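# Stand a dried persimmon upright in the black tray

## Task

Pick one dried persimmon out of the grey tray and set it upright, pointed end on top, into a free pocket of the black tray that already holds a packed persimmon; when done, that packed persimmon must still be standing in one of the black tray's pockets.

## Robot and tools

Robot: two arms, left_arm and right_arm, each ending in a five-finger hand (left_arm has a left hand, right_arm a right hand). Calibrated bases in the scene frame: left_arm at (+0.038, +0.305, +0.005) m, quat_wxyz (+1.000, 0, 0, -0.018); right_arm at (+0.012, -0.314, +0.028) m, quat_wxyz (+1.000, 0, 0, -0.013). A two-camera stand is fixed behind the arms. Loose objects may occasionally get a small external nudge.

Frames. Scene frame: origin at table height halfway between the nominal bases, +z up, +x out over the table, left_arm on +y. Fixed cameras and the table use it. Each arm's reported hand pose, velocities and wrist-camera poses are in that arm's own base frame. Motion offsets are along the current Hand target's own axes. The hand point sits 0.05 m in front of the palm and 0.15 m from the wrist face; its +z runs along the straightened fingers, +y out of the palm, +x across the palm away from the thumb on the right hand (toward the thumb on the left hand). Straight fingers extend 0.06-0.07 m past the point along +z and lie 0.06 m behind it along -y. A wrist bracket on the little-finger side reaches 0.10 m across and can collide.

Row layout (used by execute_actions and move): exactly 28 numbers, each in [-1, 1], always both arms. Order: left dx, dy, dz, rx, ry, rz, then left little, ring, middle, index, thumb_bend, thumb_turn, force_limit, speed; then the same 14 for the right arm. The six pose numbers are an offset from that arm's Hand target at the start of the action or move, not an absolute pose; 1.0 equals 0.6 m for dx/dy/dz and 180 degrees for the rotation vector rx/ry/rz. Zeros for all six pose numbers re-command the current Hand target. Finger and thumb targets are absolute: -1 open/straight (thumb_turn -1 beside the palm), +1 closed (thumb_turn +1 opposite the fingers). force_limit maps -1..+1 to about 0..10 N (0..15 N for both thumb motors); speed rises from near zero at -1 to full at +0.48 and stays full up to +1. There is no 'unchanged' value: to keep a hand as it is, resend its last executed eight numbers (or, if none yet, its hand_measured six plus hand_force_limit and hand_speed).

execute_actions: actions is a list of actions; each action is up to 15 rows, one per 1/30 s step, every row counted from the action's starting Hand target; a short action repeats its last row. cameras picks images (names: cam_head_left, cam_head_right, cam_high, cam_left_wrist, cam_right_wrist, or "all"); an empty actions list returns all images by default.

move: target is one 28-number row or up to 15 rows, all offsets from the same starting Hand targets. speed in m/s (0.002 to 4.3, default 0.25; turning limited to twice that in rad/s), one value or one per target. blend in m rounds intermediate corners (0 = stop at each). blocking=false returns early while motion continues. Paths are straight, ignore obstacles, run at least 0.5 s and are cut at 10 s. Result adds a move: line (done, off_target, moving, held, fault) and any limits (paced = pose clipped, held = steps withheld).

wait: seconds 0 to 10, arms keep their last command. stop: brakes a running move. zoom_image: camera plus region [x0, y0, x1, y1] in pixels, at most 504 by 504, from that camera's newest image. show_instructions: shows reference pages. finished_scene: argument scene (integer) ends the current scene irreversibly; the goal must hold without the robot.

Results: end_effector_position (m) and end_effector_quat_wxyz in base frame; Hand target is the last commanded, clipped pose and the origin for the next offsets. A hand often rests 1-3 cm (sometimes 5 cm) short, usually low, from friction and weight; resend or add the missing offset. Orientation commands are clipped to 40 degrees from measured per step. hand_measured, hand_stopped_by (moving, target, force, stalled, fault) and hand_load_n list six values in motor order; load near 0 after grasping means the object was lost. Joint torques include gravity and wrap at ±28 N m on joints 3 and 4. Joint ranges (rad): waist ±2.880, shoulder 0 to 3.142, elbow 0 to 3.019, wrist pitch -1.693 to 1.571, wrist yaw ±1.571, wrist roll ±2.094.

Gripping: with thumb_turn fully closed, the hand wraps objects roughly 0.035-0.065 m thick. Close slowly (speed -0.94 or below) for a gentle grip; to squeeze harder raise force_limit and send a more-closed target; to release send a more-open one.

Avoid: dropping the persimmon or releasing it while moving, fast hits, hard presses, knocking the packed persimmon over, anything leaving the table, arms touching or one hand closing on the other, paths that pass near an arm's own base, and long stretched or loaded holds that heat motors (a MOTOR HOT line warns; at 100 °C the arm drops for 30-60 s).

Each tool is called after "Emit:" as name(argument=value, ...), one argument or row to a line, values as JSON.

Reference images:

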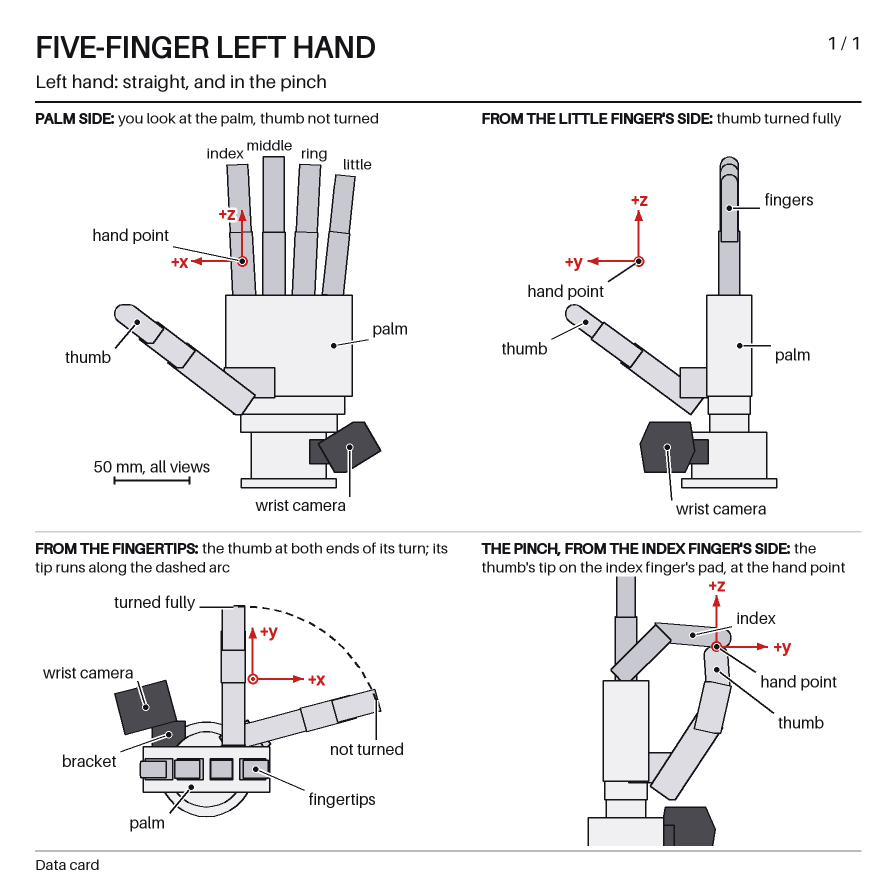

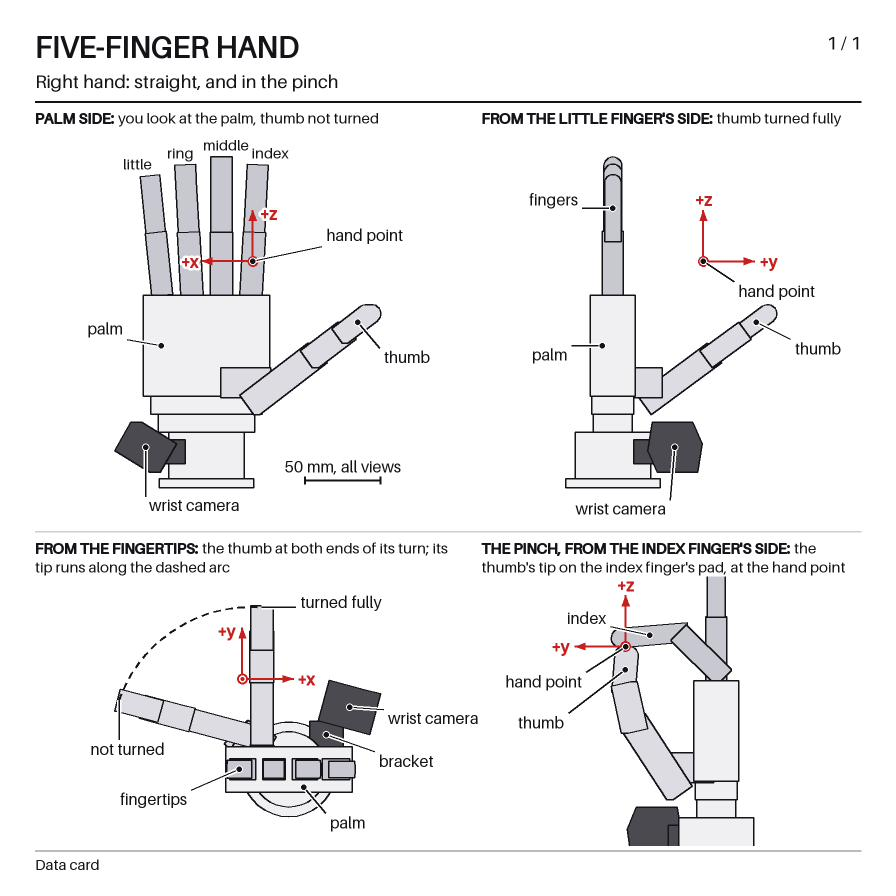

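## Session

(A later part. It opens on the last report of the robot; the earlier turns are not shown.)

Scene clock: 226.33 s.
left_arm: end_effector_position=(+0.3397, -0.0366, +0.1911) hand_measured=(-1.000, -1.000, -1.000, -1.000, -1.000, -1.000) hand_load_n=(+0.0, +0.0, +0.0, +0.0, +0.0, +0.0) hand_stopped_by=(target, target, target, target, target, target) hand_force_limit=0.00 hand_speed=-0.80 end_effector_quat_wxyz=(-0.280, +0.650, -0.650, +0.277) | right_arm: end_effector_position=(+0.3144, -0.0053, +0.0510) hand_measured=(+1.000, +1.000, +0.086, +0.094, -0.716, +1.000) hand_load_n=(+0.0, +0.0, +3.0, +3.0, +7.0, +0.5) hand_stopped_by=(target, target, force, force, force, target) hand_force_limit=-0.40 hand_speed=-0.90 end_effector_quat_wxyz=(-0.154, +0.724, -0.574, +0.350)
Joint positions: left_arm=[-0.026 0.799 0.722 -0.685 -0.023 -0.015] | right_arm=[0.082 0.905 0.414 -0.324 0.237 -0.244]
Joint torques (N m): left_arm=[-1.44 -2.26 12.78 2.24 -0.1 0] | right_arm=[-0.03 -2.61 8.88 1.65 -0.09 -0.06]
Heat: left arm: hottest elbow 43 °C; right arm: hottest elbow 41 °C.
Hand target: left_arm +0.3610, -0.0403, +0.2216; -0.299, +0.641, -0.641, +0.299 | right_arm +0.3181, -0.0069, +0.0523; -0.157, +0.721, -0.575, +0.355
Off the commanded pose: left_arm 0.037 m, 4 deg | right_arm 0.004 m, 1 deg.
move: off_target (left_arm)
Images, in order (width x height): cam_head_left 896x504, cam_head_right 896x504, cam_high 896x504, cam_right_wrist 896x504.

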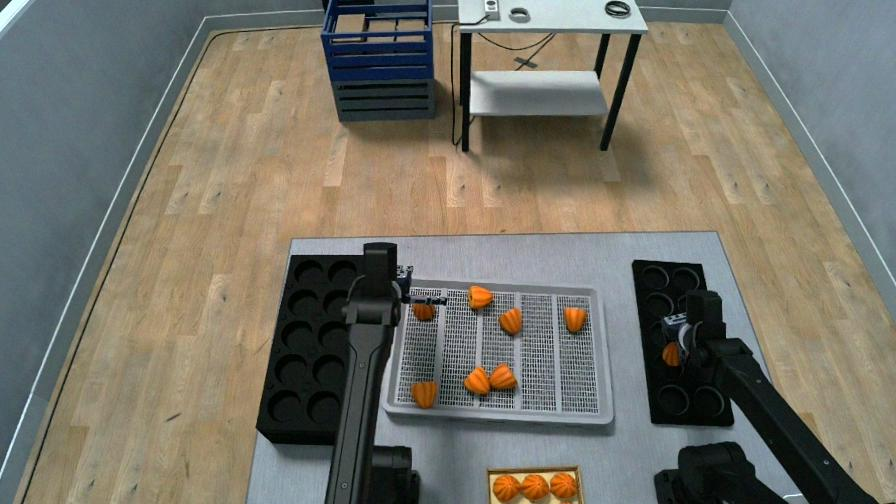

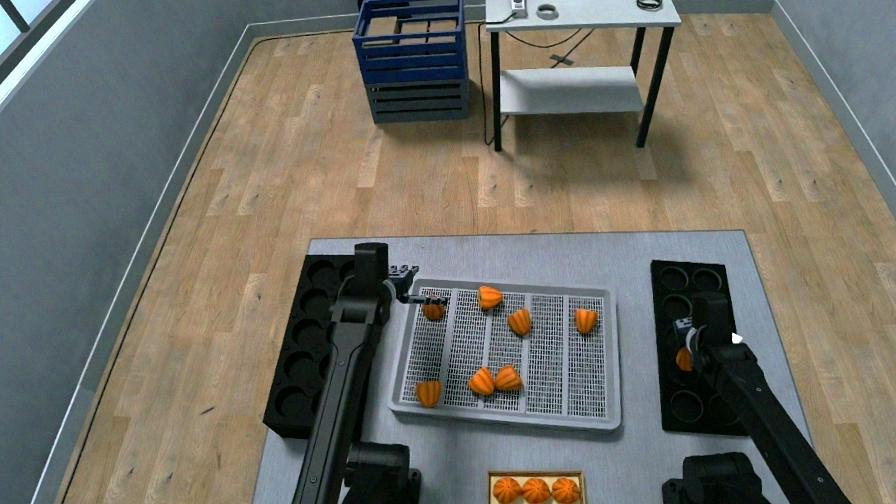

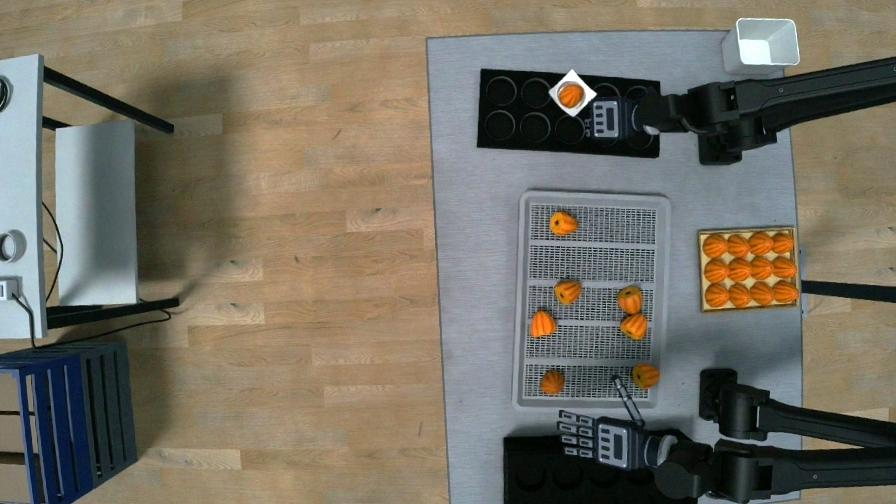

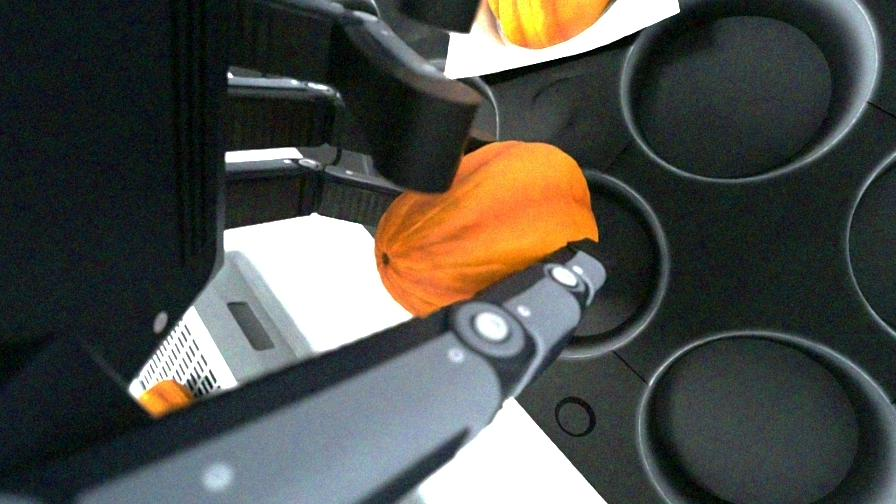

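Emit:
move(
  target=[0,0,0,0,0,0,-1,-1,-1,-1,-1,-1,0,-0.8,-0.0142,0.0325,0.021,0,0,0,1,1,0.3,0.3,0.0,1,-0.4,-0.9],
  cameras=["cam_head_left","cam_head_right","cam_high","cam_right_wrist"],
  speed=0.06,
)

Emit:
zoom_image(
  camera="cam_head_left",
  region=[640, 280, 740, 380],
)

Emit:
zoom_image(
  camera="cam_high",
  region=[580, 70, 680, 160],
)

Scene clock: 230.93 s.
left_arm: end_effector_position=(+0.3397, -0.0366, +0.1911) hand_measured=(-1.000, -1.000, -1.000, -1.000, -1.000, -1.000) hand_load_n=(+0.0, +0.0, +0.0, +0.0, +0.0, +0.0) hand_stopped_by=(target, target, target, target, target, target) hand_force_limit=0.00 hand_speed=-0.80 end_effector_quat_wxyz=(-0.280, +0.650, -0.650, +0.277) | right_arm: end_effector_position=(+0.3089, -0.0057, +0.0283) hand_measured=(+1.000, +1.000, +0.086, +0.094, -0.716, +1.000) hand_load_n=(+0.0, +0.0, +3.0, +3.0, +7.0, +0.0) hand_stopped_by=(target, target, force, force, force, target) hand_force_limit=-0.40 hand_speed=-0.90 end_effector_quat_wxyz=(-0.155, +0.724, -0.573, +0.351)
Joint positions: left_arm=[-0.026 0.799 0.722 -0.685 -0.023 -0.015] | right_arm=[0.082 0.936 0.357 -0.233 0.237 -0.244]
Joint torques (N m): left_arm=[-1.49 -2.26 12.78 2.24 -0.1 0] | right_arm=[0.15 -2.02 8.53 1.61 -0.03 -0.03]
Heat: left arm: hottest elbow 43 °C; right arm: hottest elbow 40 °C.
Hand target: left_arm +0.3610, -0.0403, +0.2216; -0.299, +0.641, -0.641, +0.299 | right_arm +0.3121, -0.0068, +0.0283; -0.157, +0.721, -0.575, +0.355
Off the commanded pose: left_arm 0.037 m, 4 deg | right_arm 0.003 m, 1 deg.
move: off_target (left_arm)
Images, in order (width x height): cam_head_left 896x504, cam_head_right 896x504, cam_high 896x504, cam_right_wrist 896x504.

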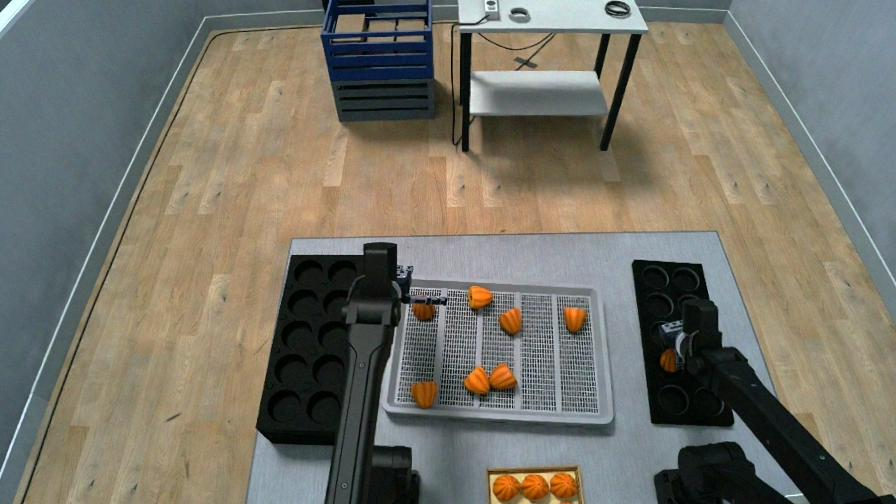

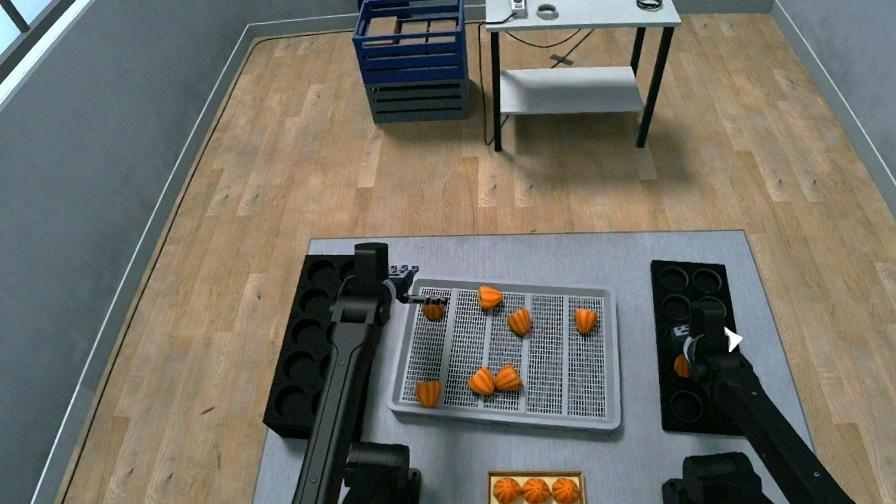

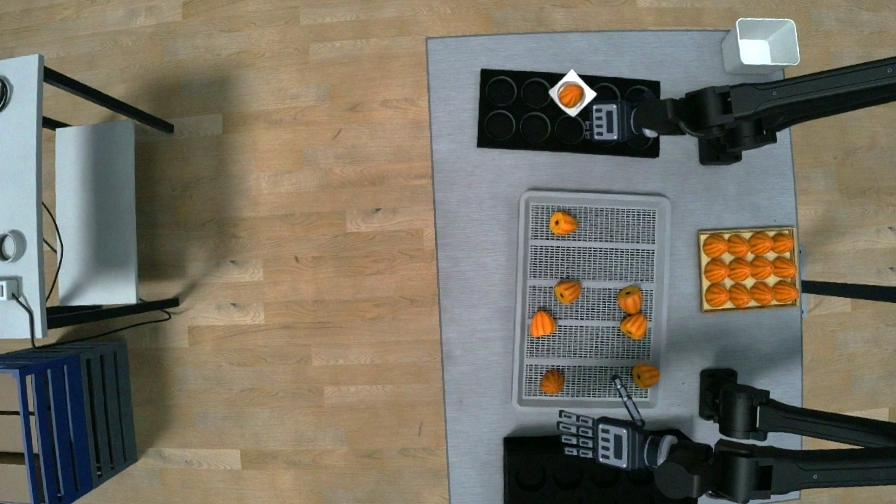

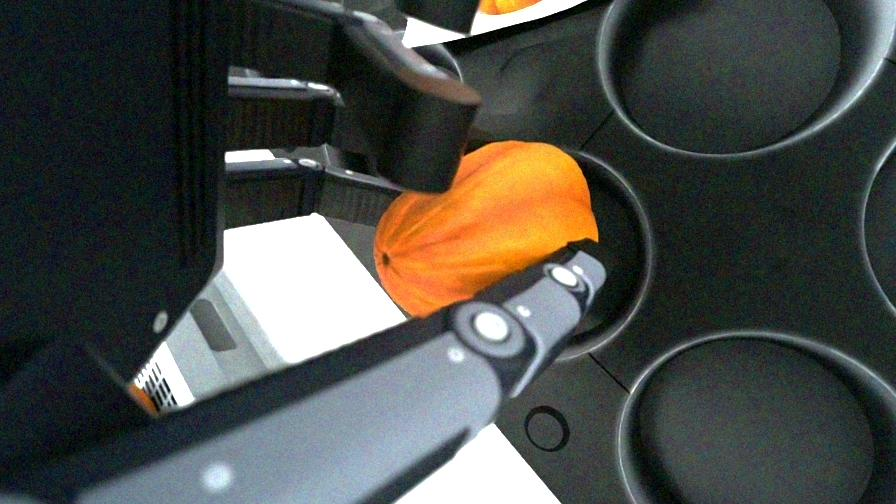

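Scaled by 5.040 from the camera's 896x504 image, which has a finer 1280x720 frame.

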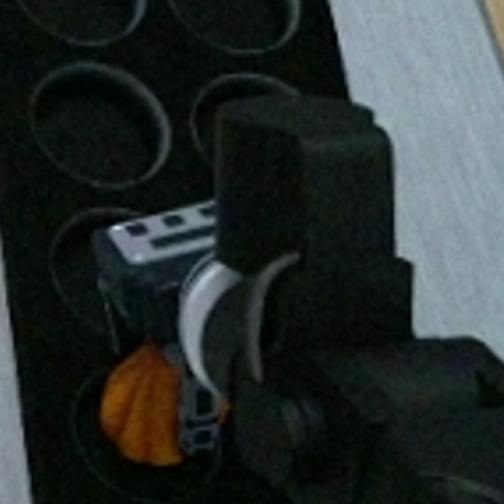

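Scaled by 5.040 from the camera's 896x504 image, which has a finer 1280x720 frame.

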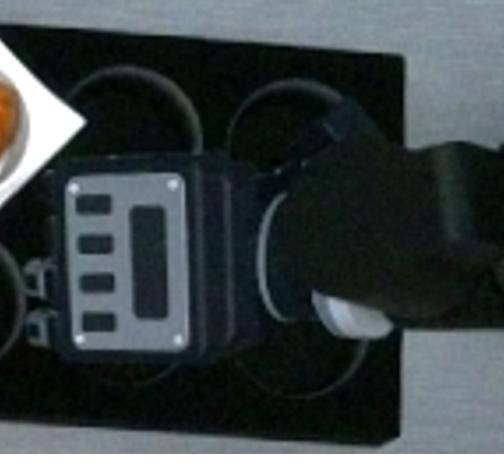

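Emit:
move(
  target=[0,0,0,0,0,0,-1,-1,-1,-1,-1,-1,0,-0.8,-0.0103,0.0153,0.0098,0,0,0,1,1,0.3,0.3,0.0,1,-0.4,-0.9],
  cameras=["cam_head_left","cam_right_wrist"],
  speed=0.04,
)

Emit:
zoom_image(
  camera="cam_head_left",
  region=[640, 280, 740, 380],
)

Scene clock: 235.23 s.
left_arm: end_effector_position=(+0.3397, -0.0366, +0.1911) hand_measured=(-1.000, -1.000, -1.000, -1.000, -1.000, -1.000) hand_load_n=(+0.0, +0.0, +0.0, +0.0, +0.0, +0.0) hand_stopped_by=(target, target, target, target, target, target) hand_force_limit=0.00 hand_speed=-0.80 end_effector_quat_wxyz=(-0.280, +0.650, -0.650, +0.277) | right_arm: end_effector_position=(+0.3061, -0.0063, +0.0166) hand_measured=(+1.000, +1.000, +0.086, +0.094, -0.716, +1.000) hand_load_n=(+0.0, +0.0, +3.0, +3.0, +7.0, +0.0) hand_stopped_by=(target, target, force, force, force, target) hand_force_limit=-0.40 hand_speed=-0.90 end_effector_quat_wxyz=(-0.154, +0.724, -0.574, +0.352)
Joint positions: left_arm=[-0.026 0.799 0.722 -0.685 -0.023 -0.015] | right_arm=[0.082 0.959 0.331 -0.184 0.239 -0.244]
Joint torques (N m): left_arm=[-1.49 -2.26 12.78 2.22 -0.1 0] | right_arm=[1.08 -2.2 8.23 1.66 0.15 0.03]
Heat: left arm: hottest elbow 43 °C; right arm: hottest elbow 39 °C.
Hand target: left_arm +0.3610, -0.0403, +0.2216; -0.299, +0.641, -0.641, +0.299 | right_arm +0.3090, -0.0047, +0.0164; -0.157, +0.721, -0.575, +0.355
Off the commanded pose: left_arm 0.037 m, 4 deg | right_arm 0.003 m, 1 deg.
move: off_target (left_arm)
Images, in order (width x height): cam_head_left 896x504, cam_right_wrist 896x504.

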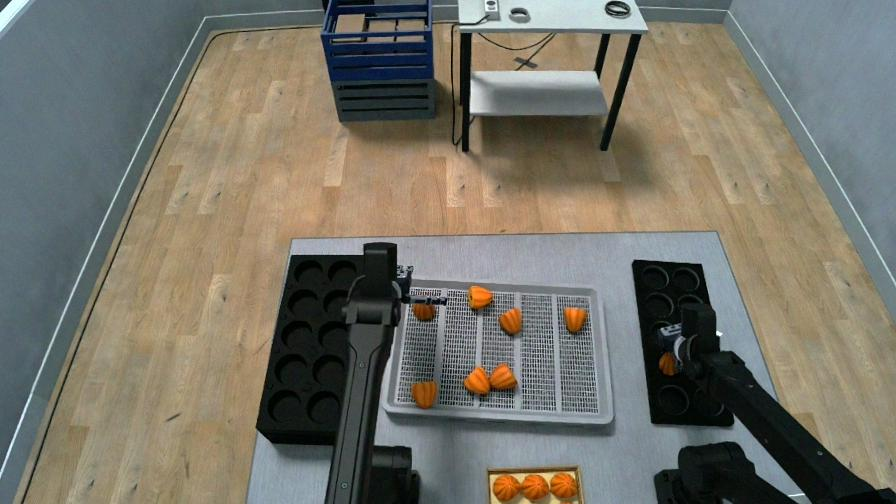

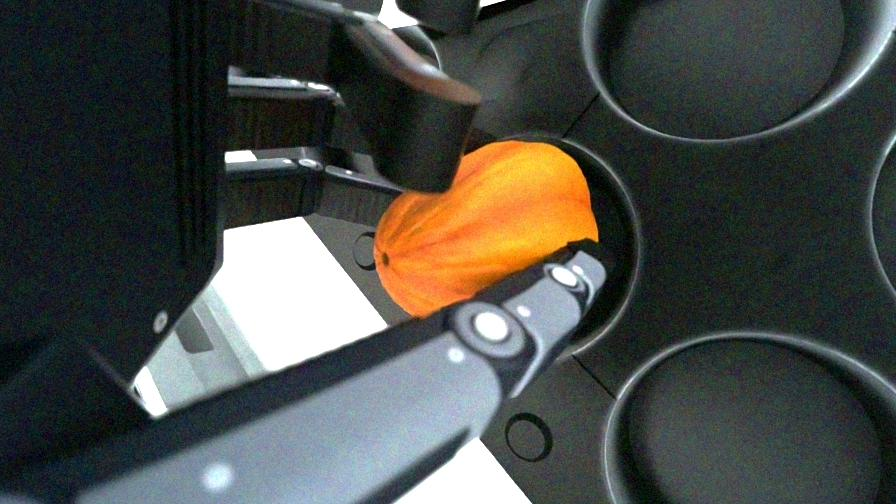

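Scaled by 5.040 from the camera's 896x504 image, which has a finer 1280x720 frame.

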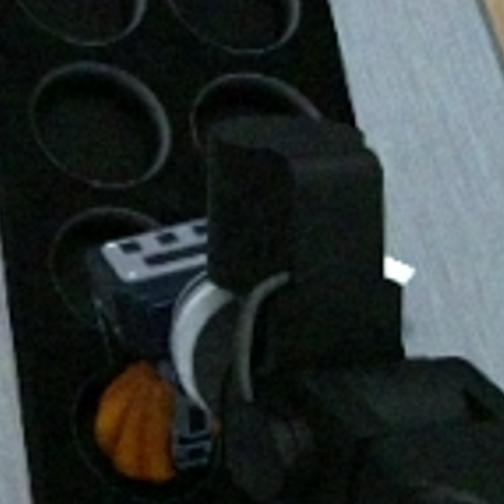

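Emit:
move(
  target=[0,0,0,0,0,0,-1,-1,-1,-1,-1,-1,0,-0.8,-0.0044,0.0085,0.0093,0,0,0,1,1,0.3,0.3,0.0,1,-0.4,-0.9],
  cameras=["cam_head_left","cam_right_wrist"],
  speed=0.04,
)

Emit:
zoom_image(
  camera="cam_head_left",
  region=[640, 280, 740, 380],
)

Scene clock: 238.03 s.
left_arm: end_effector_position=(+0.3397, -0.0366, +0.1911) hand_measured=(-1.000, -1.000, -1.000, -1.000, -1.000, -1.000) hand_load_n=(+0.0, -0.5, +0.0, +0.0, +0.0, +0.0) hand_stopped_by=(target, target, target, target, target, target) hand_force_limit=0.00 hand_speed=-0.80 end_effector_quat_wxyz=(-0.280, +0.650, -0.650, +0.277) | right_arm: end_effector_position=(+0.3074, -0.0064, +0.0104) hand_measured=(+1.000, +1.000, +0.086, +0.094, -0.716, +1.000) hand_load_n=(+0.5, +0.0, +3.0, +1.5, +7.0, +0.0) hand_stopped_by=(target, target, force, force, force, target) hand_force_limit=-0.40 hand_speed=-0.90 end_effector_quat_wxyz=(-0.155, +0.723, -0.573, +0.353)
Joint positions: left_arm=[-0.026 0.799 0.722 -0.685 -0.023 -0.015] | right_arm=[0.082 0.982 0.321 -0.147 0.24 -0.244]
Joint torques (N m): left_arm=[-1.44 -2.26 12.78 2.24 -0.1 0] | right_arm=[0.97 -2.14 7.82 1.74 0.13 0.03]
Heat: left arm: hottest elbow 43 °C; right arm: hottest elbow 38 °C.
Hand target: left_arm +0.3610, -0.0403, +0.2216; -0.299, +0.641, -0.641, +0.299 | right_arm +0.3091, -0.0048, +0.0084; -0.157, +0.721, -0.575, +0.355
Off the commanded pose: left_arm 0.037 m, 4 deg | right_arm 0.003 m, 0 deg.
move: off_target (left_arm)
Images, in order (width x height): cam_head_left 896x504, cam_right_wrist 896x504.

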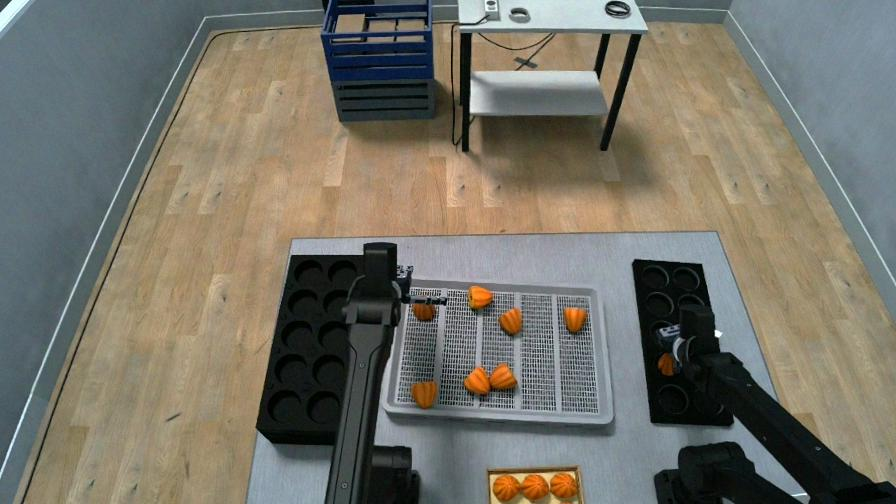

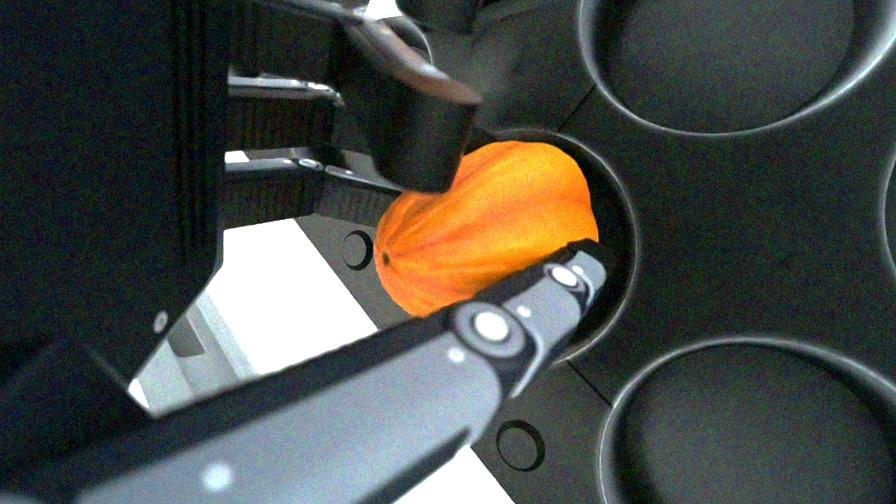

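Scaled by 5.040 from the camera's 896x504 image, which has a finer 1280x720 frame.

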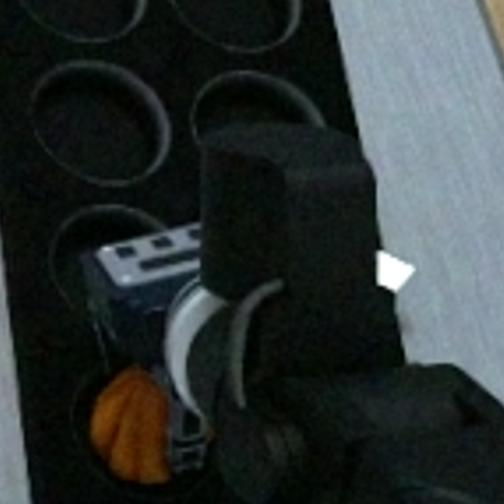

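Emit:
move(
  target=[0,0,0,0,0,0,-1,-1,-1,-1,-1,-1,0,-0.8,0,0,0,0,0,0,1,1,-0.4,-0.4,-1,1,-0.4,-0.85],
  cameras=["cam_head_left","cam_right_wrist"],
  speed=0.04,
)

Emit:
zoom_image(
  camera="cam_head_left",
  region=[640, 280, 740, 380],
)

Scene clock: 242.40 s.
left_arm: end_effector_position=(+0.3397, -0.0366, +0.1911) hand_measured=(-1.000, -1.000, -1.000, -1.000, -1.000, -1.000) hand_load_n=(+0.0, +0.0, +0.0, +0.0, +0.0, -0.5) hand_stopped_by=(target, target, target, target, target, target) hand_force_limit=0.00 hand_speed=-0.80 end_effector_quat_wxyz=(-0.280, +0.650, -0.650, +0.277) | right_arm: end_effector_position=(+0.3105, -0.0074, +0.0127) hand_measured=(+1.000, +1.000, -0.400, -0.400, -1.000, +1.000) hand_load_n=(+0.0, +0.0, -2.0, +0.0, +0.0, +0.0) hand_stopped_by=(target, target, target, target, target, target) hand_force_limit=-0.40 hand_speed=-0.85 end_effector_quat_wxyz=(-0.157, +0.719, -0.573, +0.360)
Joint positions: left_arm=[-0.026 0.799 0.722 -0.685 -0.023 -0.015] | right_arm=[0.083 0.98 0.32 -0.133 0.247 -0.244]
Joint torques (N m): left_arm=[-1.44 -2.26 12.78 2.25 -0.1 0] | right_arm=[0.85 -1.9 7.9 1.2 -0.14 0.02]
Heat: left arm: hottest elbow 43 °C; right arm: hottest elbow 38 °C.
Hand target: left_arm +0.3610, -0.0403, +0.2216; -0.299, +0.641, -0.641, +0.299 | right_arm +0.3090, -0.0046, +0.0083; -0.157, +0.721, -0.575, +0.354
Off the commanded pose: left_arm 0.037 m, 4 deg | right_arm 0.005 m, 1 deg.
move: off_target (left_arm)
Images, in order (width x height): cam_head_left 896x504, cam_right_wrist 896x504.

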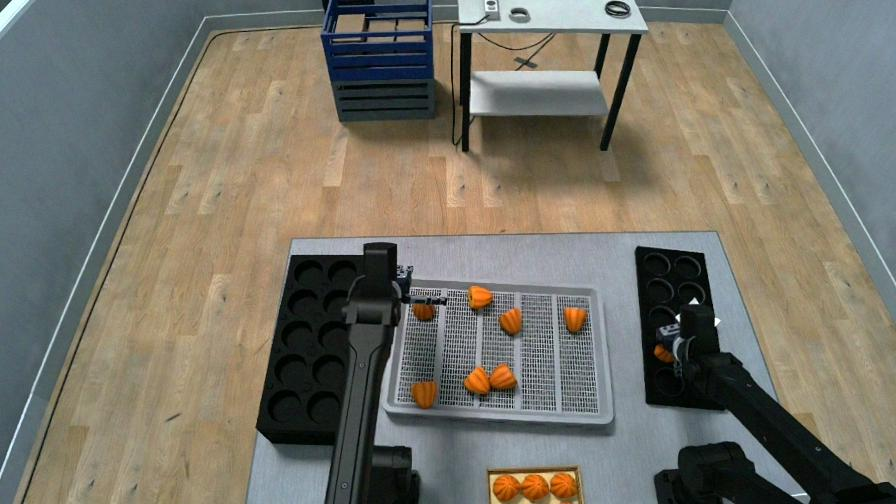

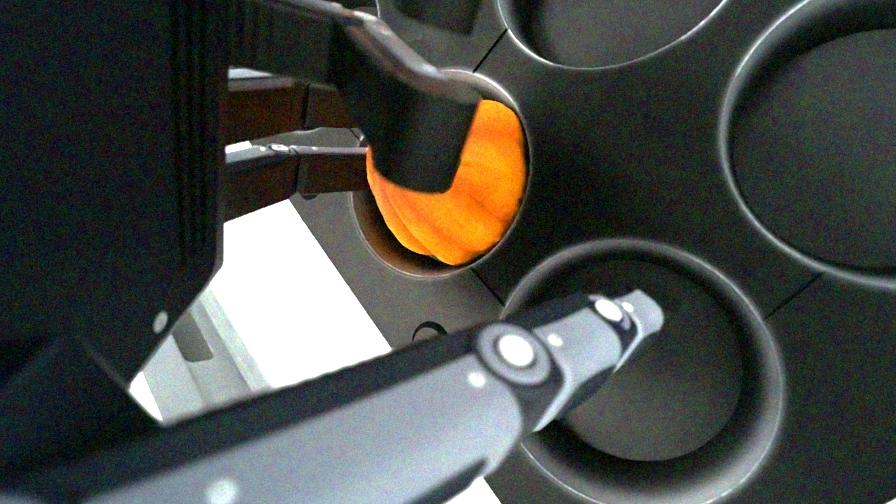

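Scaled by 5.040 from the camera's 896x504 image, which has a finer 1280x720 frame.

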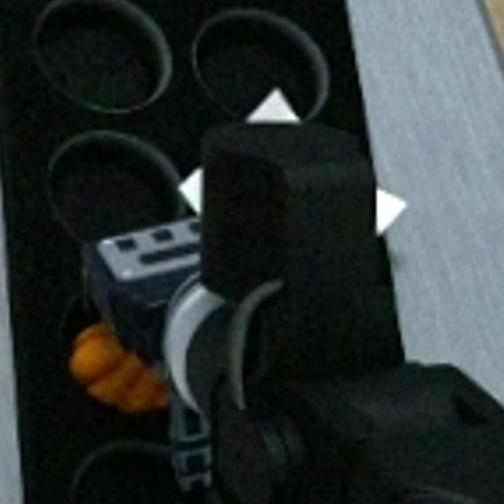

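Emit:
execute_actions(
  actions=[],
  cameras=["cam_high","cam_head_right","cam_right_wrist","cam_head_left"],
)

Emit:
zoom_image(
  camera="cam_high",
  region=[560, 60, 680, 160],
)

Scene clock: 245.27 s.
left_arm: end_effector_position=(+0.3397, -0.0366, +0.1911) hand_measured=(-1.000, -1.000, -1.000, -1.000, -1.000, -1.000) hand_load_n=(+0.0, +0.0, +0.0, +0.0, +0.0, +0.0) hand_stopped_by=(target, target, target, target, target, target) hand_force_limit=0.00 hand_speed=-0.80 end_effector_quat_wxyz=(-0.280, +0.650, -0.650, +0.277) | right_arm: end_effector_position=(+0.3105, -0.0074, +0.0127) hand_measured=(+1.000, +1.000, -0.400, -0.400, -1.000, +1.000) hand_load_n=(+0.0, +0.0, -2.0, +0.5, +0.0, +0.0) hand_stopped_by=(target, target, target, target, target, target) hand_force_limit=-0.40 hand_speed=-0.85 end_effector_quat_wxyz=(-0.157, +0.719, -0.573, +0.360)
Joint positions: left_arm=[-0.026 0.799 0.722 -0.685 -0.023 -0.015] | right_arm=[0.083 0.98 0.32 -0.133 0.247 -0.244]
Joint velocities: within noise
Joint torques (N m): left_arm=[-1.44 -2.26 12.78 2.22 -0.1 0.01] | right_arm=[1.03 -1.85 7.87 1.2 -0.15 0.02]
Heat: left arm: hottest elbow 43 °C; right arm: hottest elbow 38 °C.
Hand target: left_arm +0.3610, -0.0403, +0.2216; -0.299, +0.641, -0.641, +0.299 | right_arm +0.3090, -0.0046, +0.0083; -0.157, +0.721, -0.575, +0.354
Off the commanded pose: left_arm 0.037 m, 4 deg | right_arm 0.005 m, 1 deg.
Images, in order (width x height): cam_head_left 896x504, cam_head_right 896x504, cam_high 896x504, cam_right_wrist 896x504.

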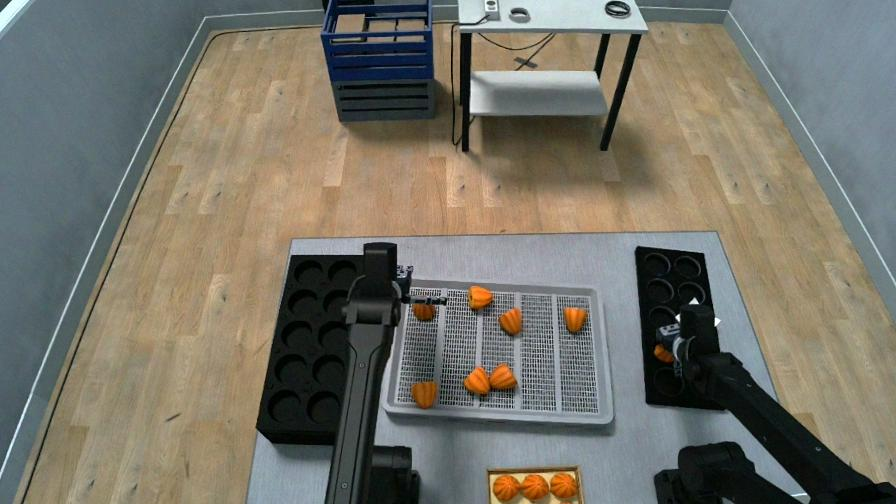

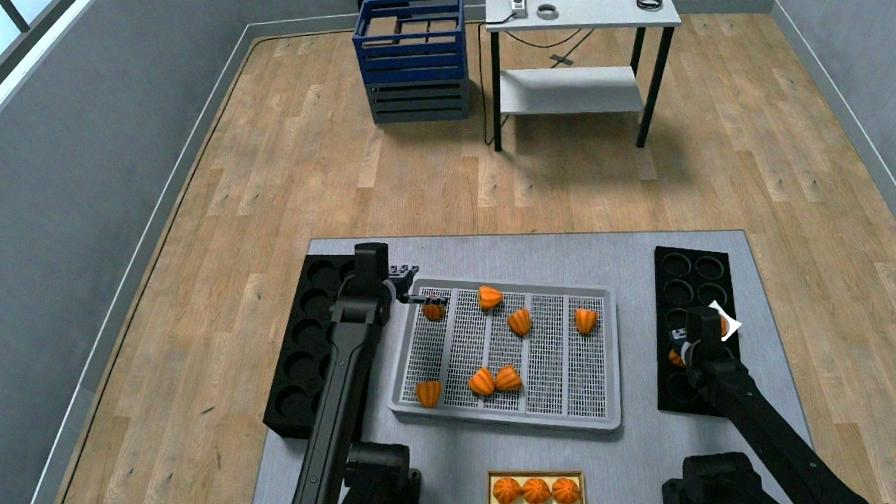

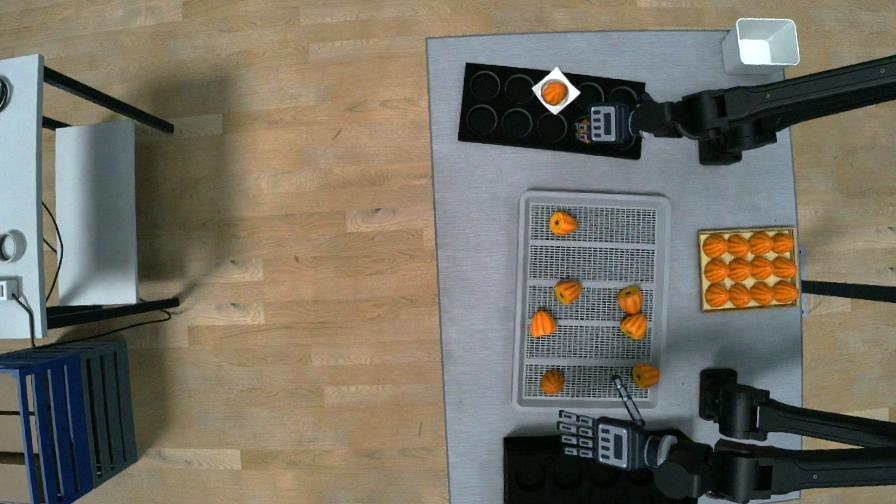

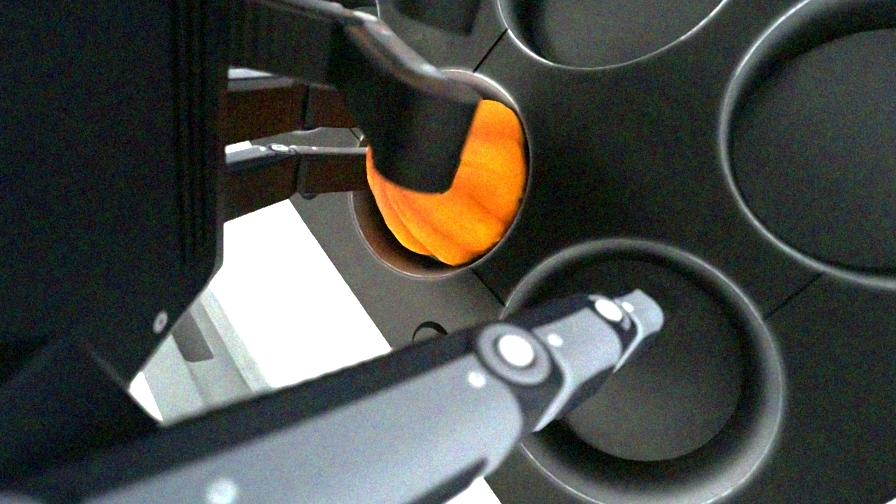

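Scaled by 4.200 from the camera's 896x504 image, which has a finer 1280x720 frame.

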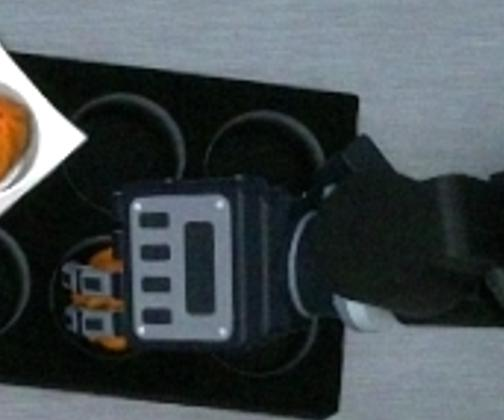

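Emit:
move(
  target=[0,0,0,0,0,0,-1,-1,-1,-1,-1,-1,0,-0.8,0.0692,-0.151,-0.117,0,0,0,1,1,-0.4,-0.4,-1,1,-0.4,-0.85],
  cameras=["cam_high","cam_head_right","cam_right_wrist","cam_head_left"],
  speed=0.1,
)

Emit:
zoom_image(
  camera="cam_head_left",
  region=[630, 240, 750, 420],
)

Emit:
zoom_image(
  camera="cam_high",
  region=[540, 60, 680, 180],
)

Scene clock: 250.03 s.
left_arm: end_effector_position=(+0.3397, -0.0366, +0.1911) hand_measured=(-1.000, -1.000, -1.000, -1.000, -1.000, -1.000) hand_load_n=(+0.0, +0.0, +0.0, +0.0, +0.0, +0.0) hand_stopped_by=(target, target, target, target, target, target) hand_force_limit=0.00 hand_speed=-0.80 end_effector_quat_wxyz=(-0.280, +0.650, -0.650, +0.277) | right_arm: end_effector_position=(+0.3100, -0.0062, +0.0985) hand_measured=(+1.000, +1.000, -0.400, -0.400, -1.000, +1.000) hand_load_n=(+0.0, +0.0, +0.0, +0.0, +0.0, +0.0) hand_stopped_by=(target, target, target, target, target, target) hand_force_limit=-0.40 hand_speed=-0.85 end_effector_quat_wxyz=(-0.138, +0.732, -0.577, +0.335)
Joint positions: left_arm=[-0.026 0.799 0.722 -0.685 -0.023 -0.015] | right_arm=[0.083 0.844 0.538 -0.556 0.24 -0.244]
Joint torques (N m): left_arm=[-1.44 -2.32 12.78 2.22 -0.1 0] | right_arm=[0.5 -3.43 14 0.79 -0.08 -0.02]
Heat: left arm: hottest elbow 43 °C; right arm: hottest elbow 38 °C.
Hand target: left_arm +0.3610, -0.0403, +0.2216; -0.299, +0.641, -0.641, +0.299 | right_arm +0.3291, -0.0047, +0.1287; -0.157, +0.721, -0.575, +0.355
Off the commanded pose: left_arm 0.037 m, 4 deg | right_arm 0.036 m, 3 deg.
move: off_target (left_arm, right_arm)
Images, in order (width x height): cam_head_left 896x504, cam_head_right 896x504, cam_high 896x504, cam_right_wrist 896x504.

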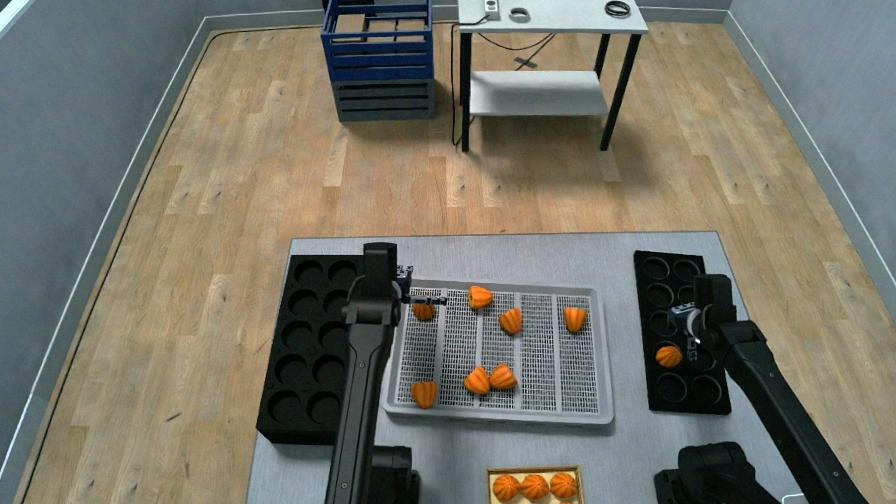

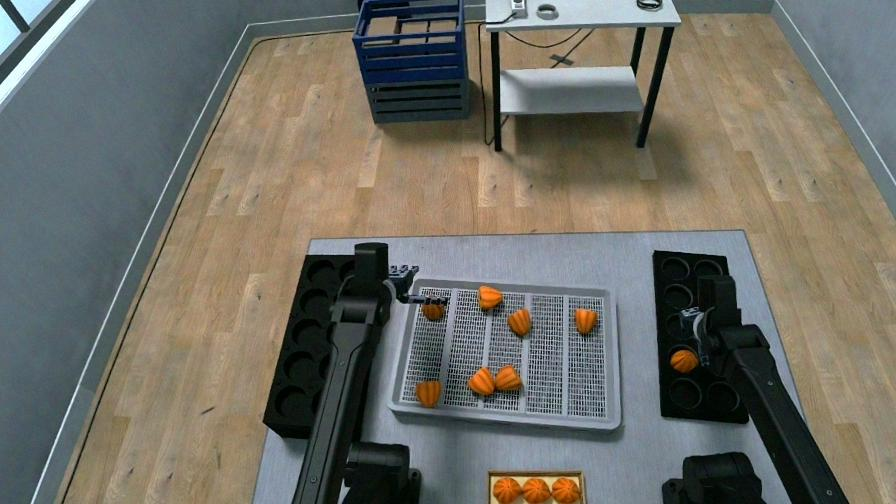

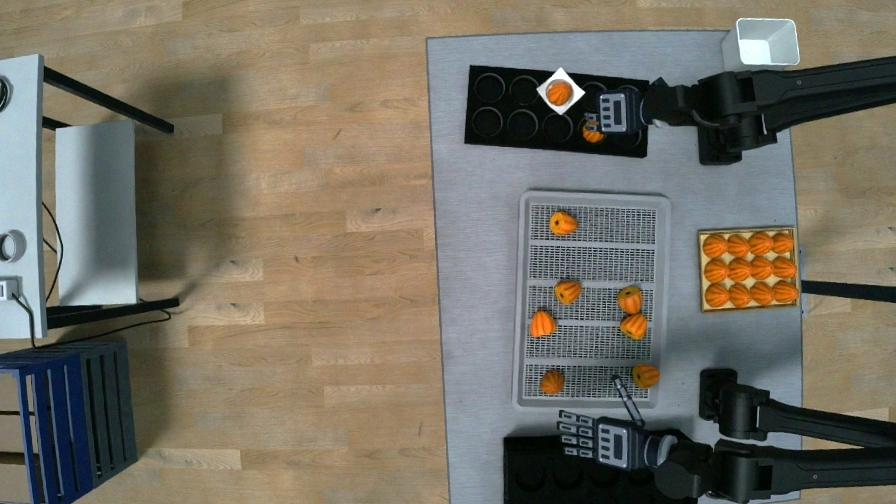

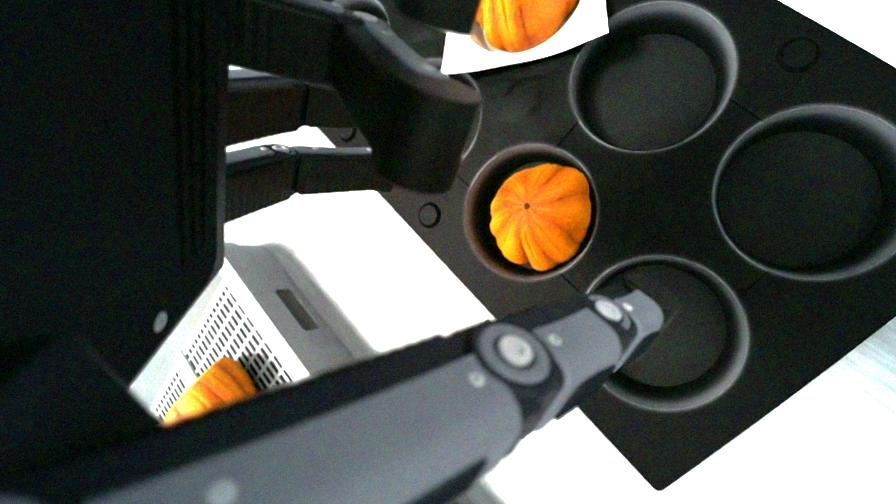

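Scaled by 2.800 from the camera's 896x504 image, which has a finer 1280x720 frame.

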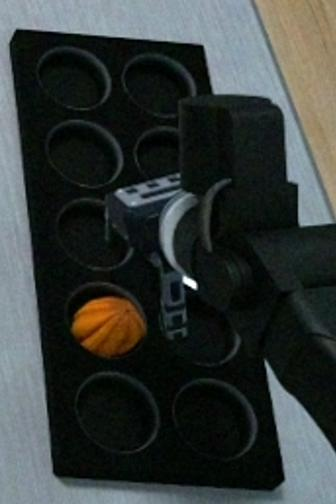

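Scaled by 3.600 from the camera's 896x504 image, which has a finer 1280x720 frame.

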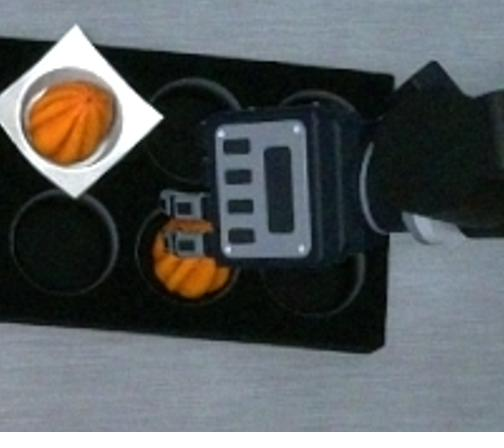

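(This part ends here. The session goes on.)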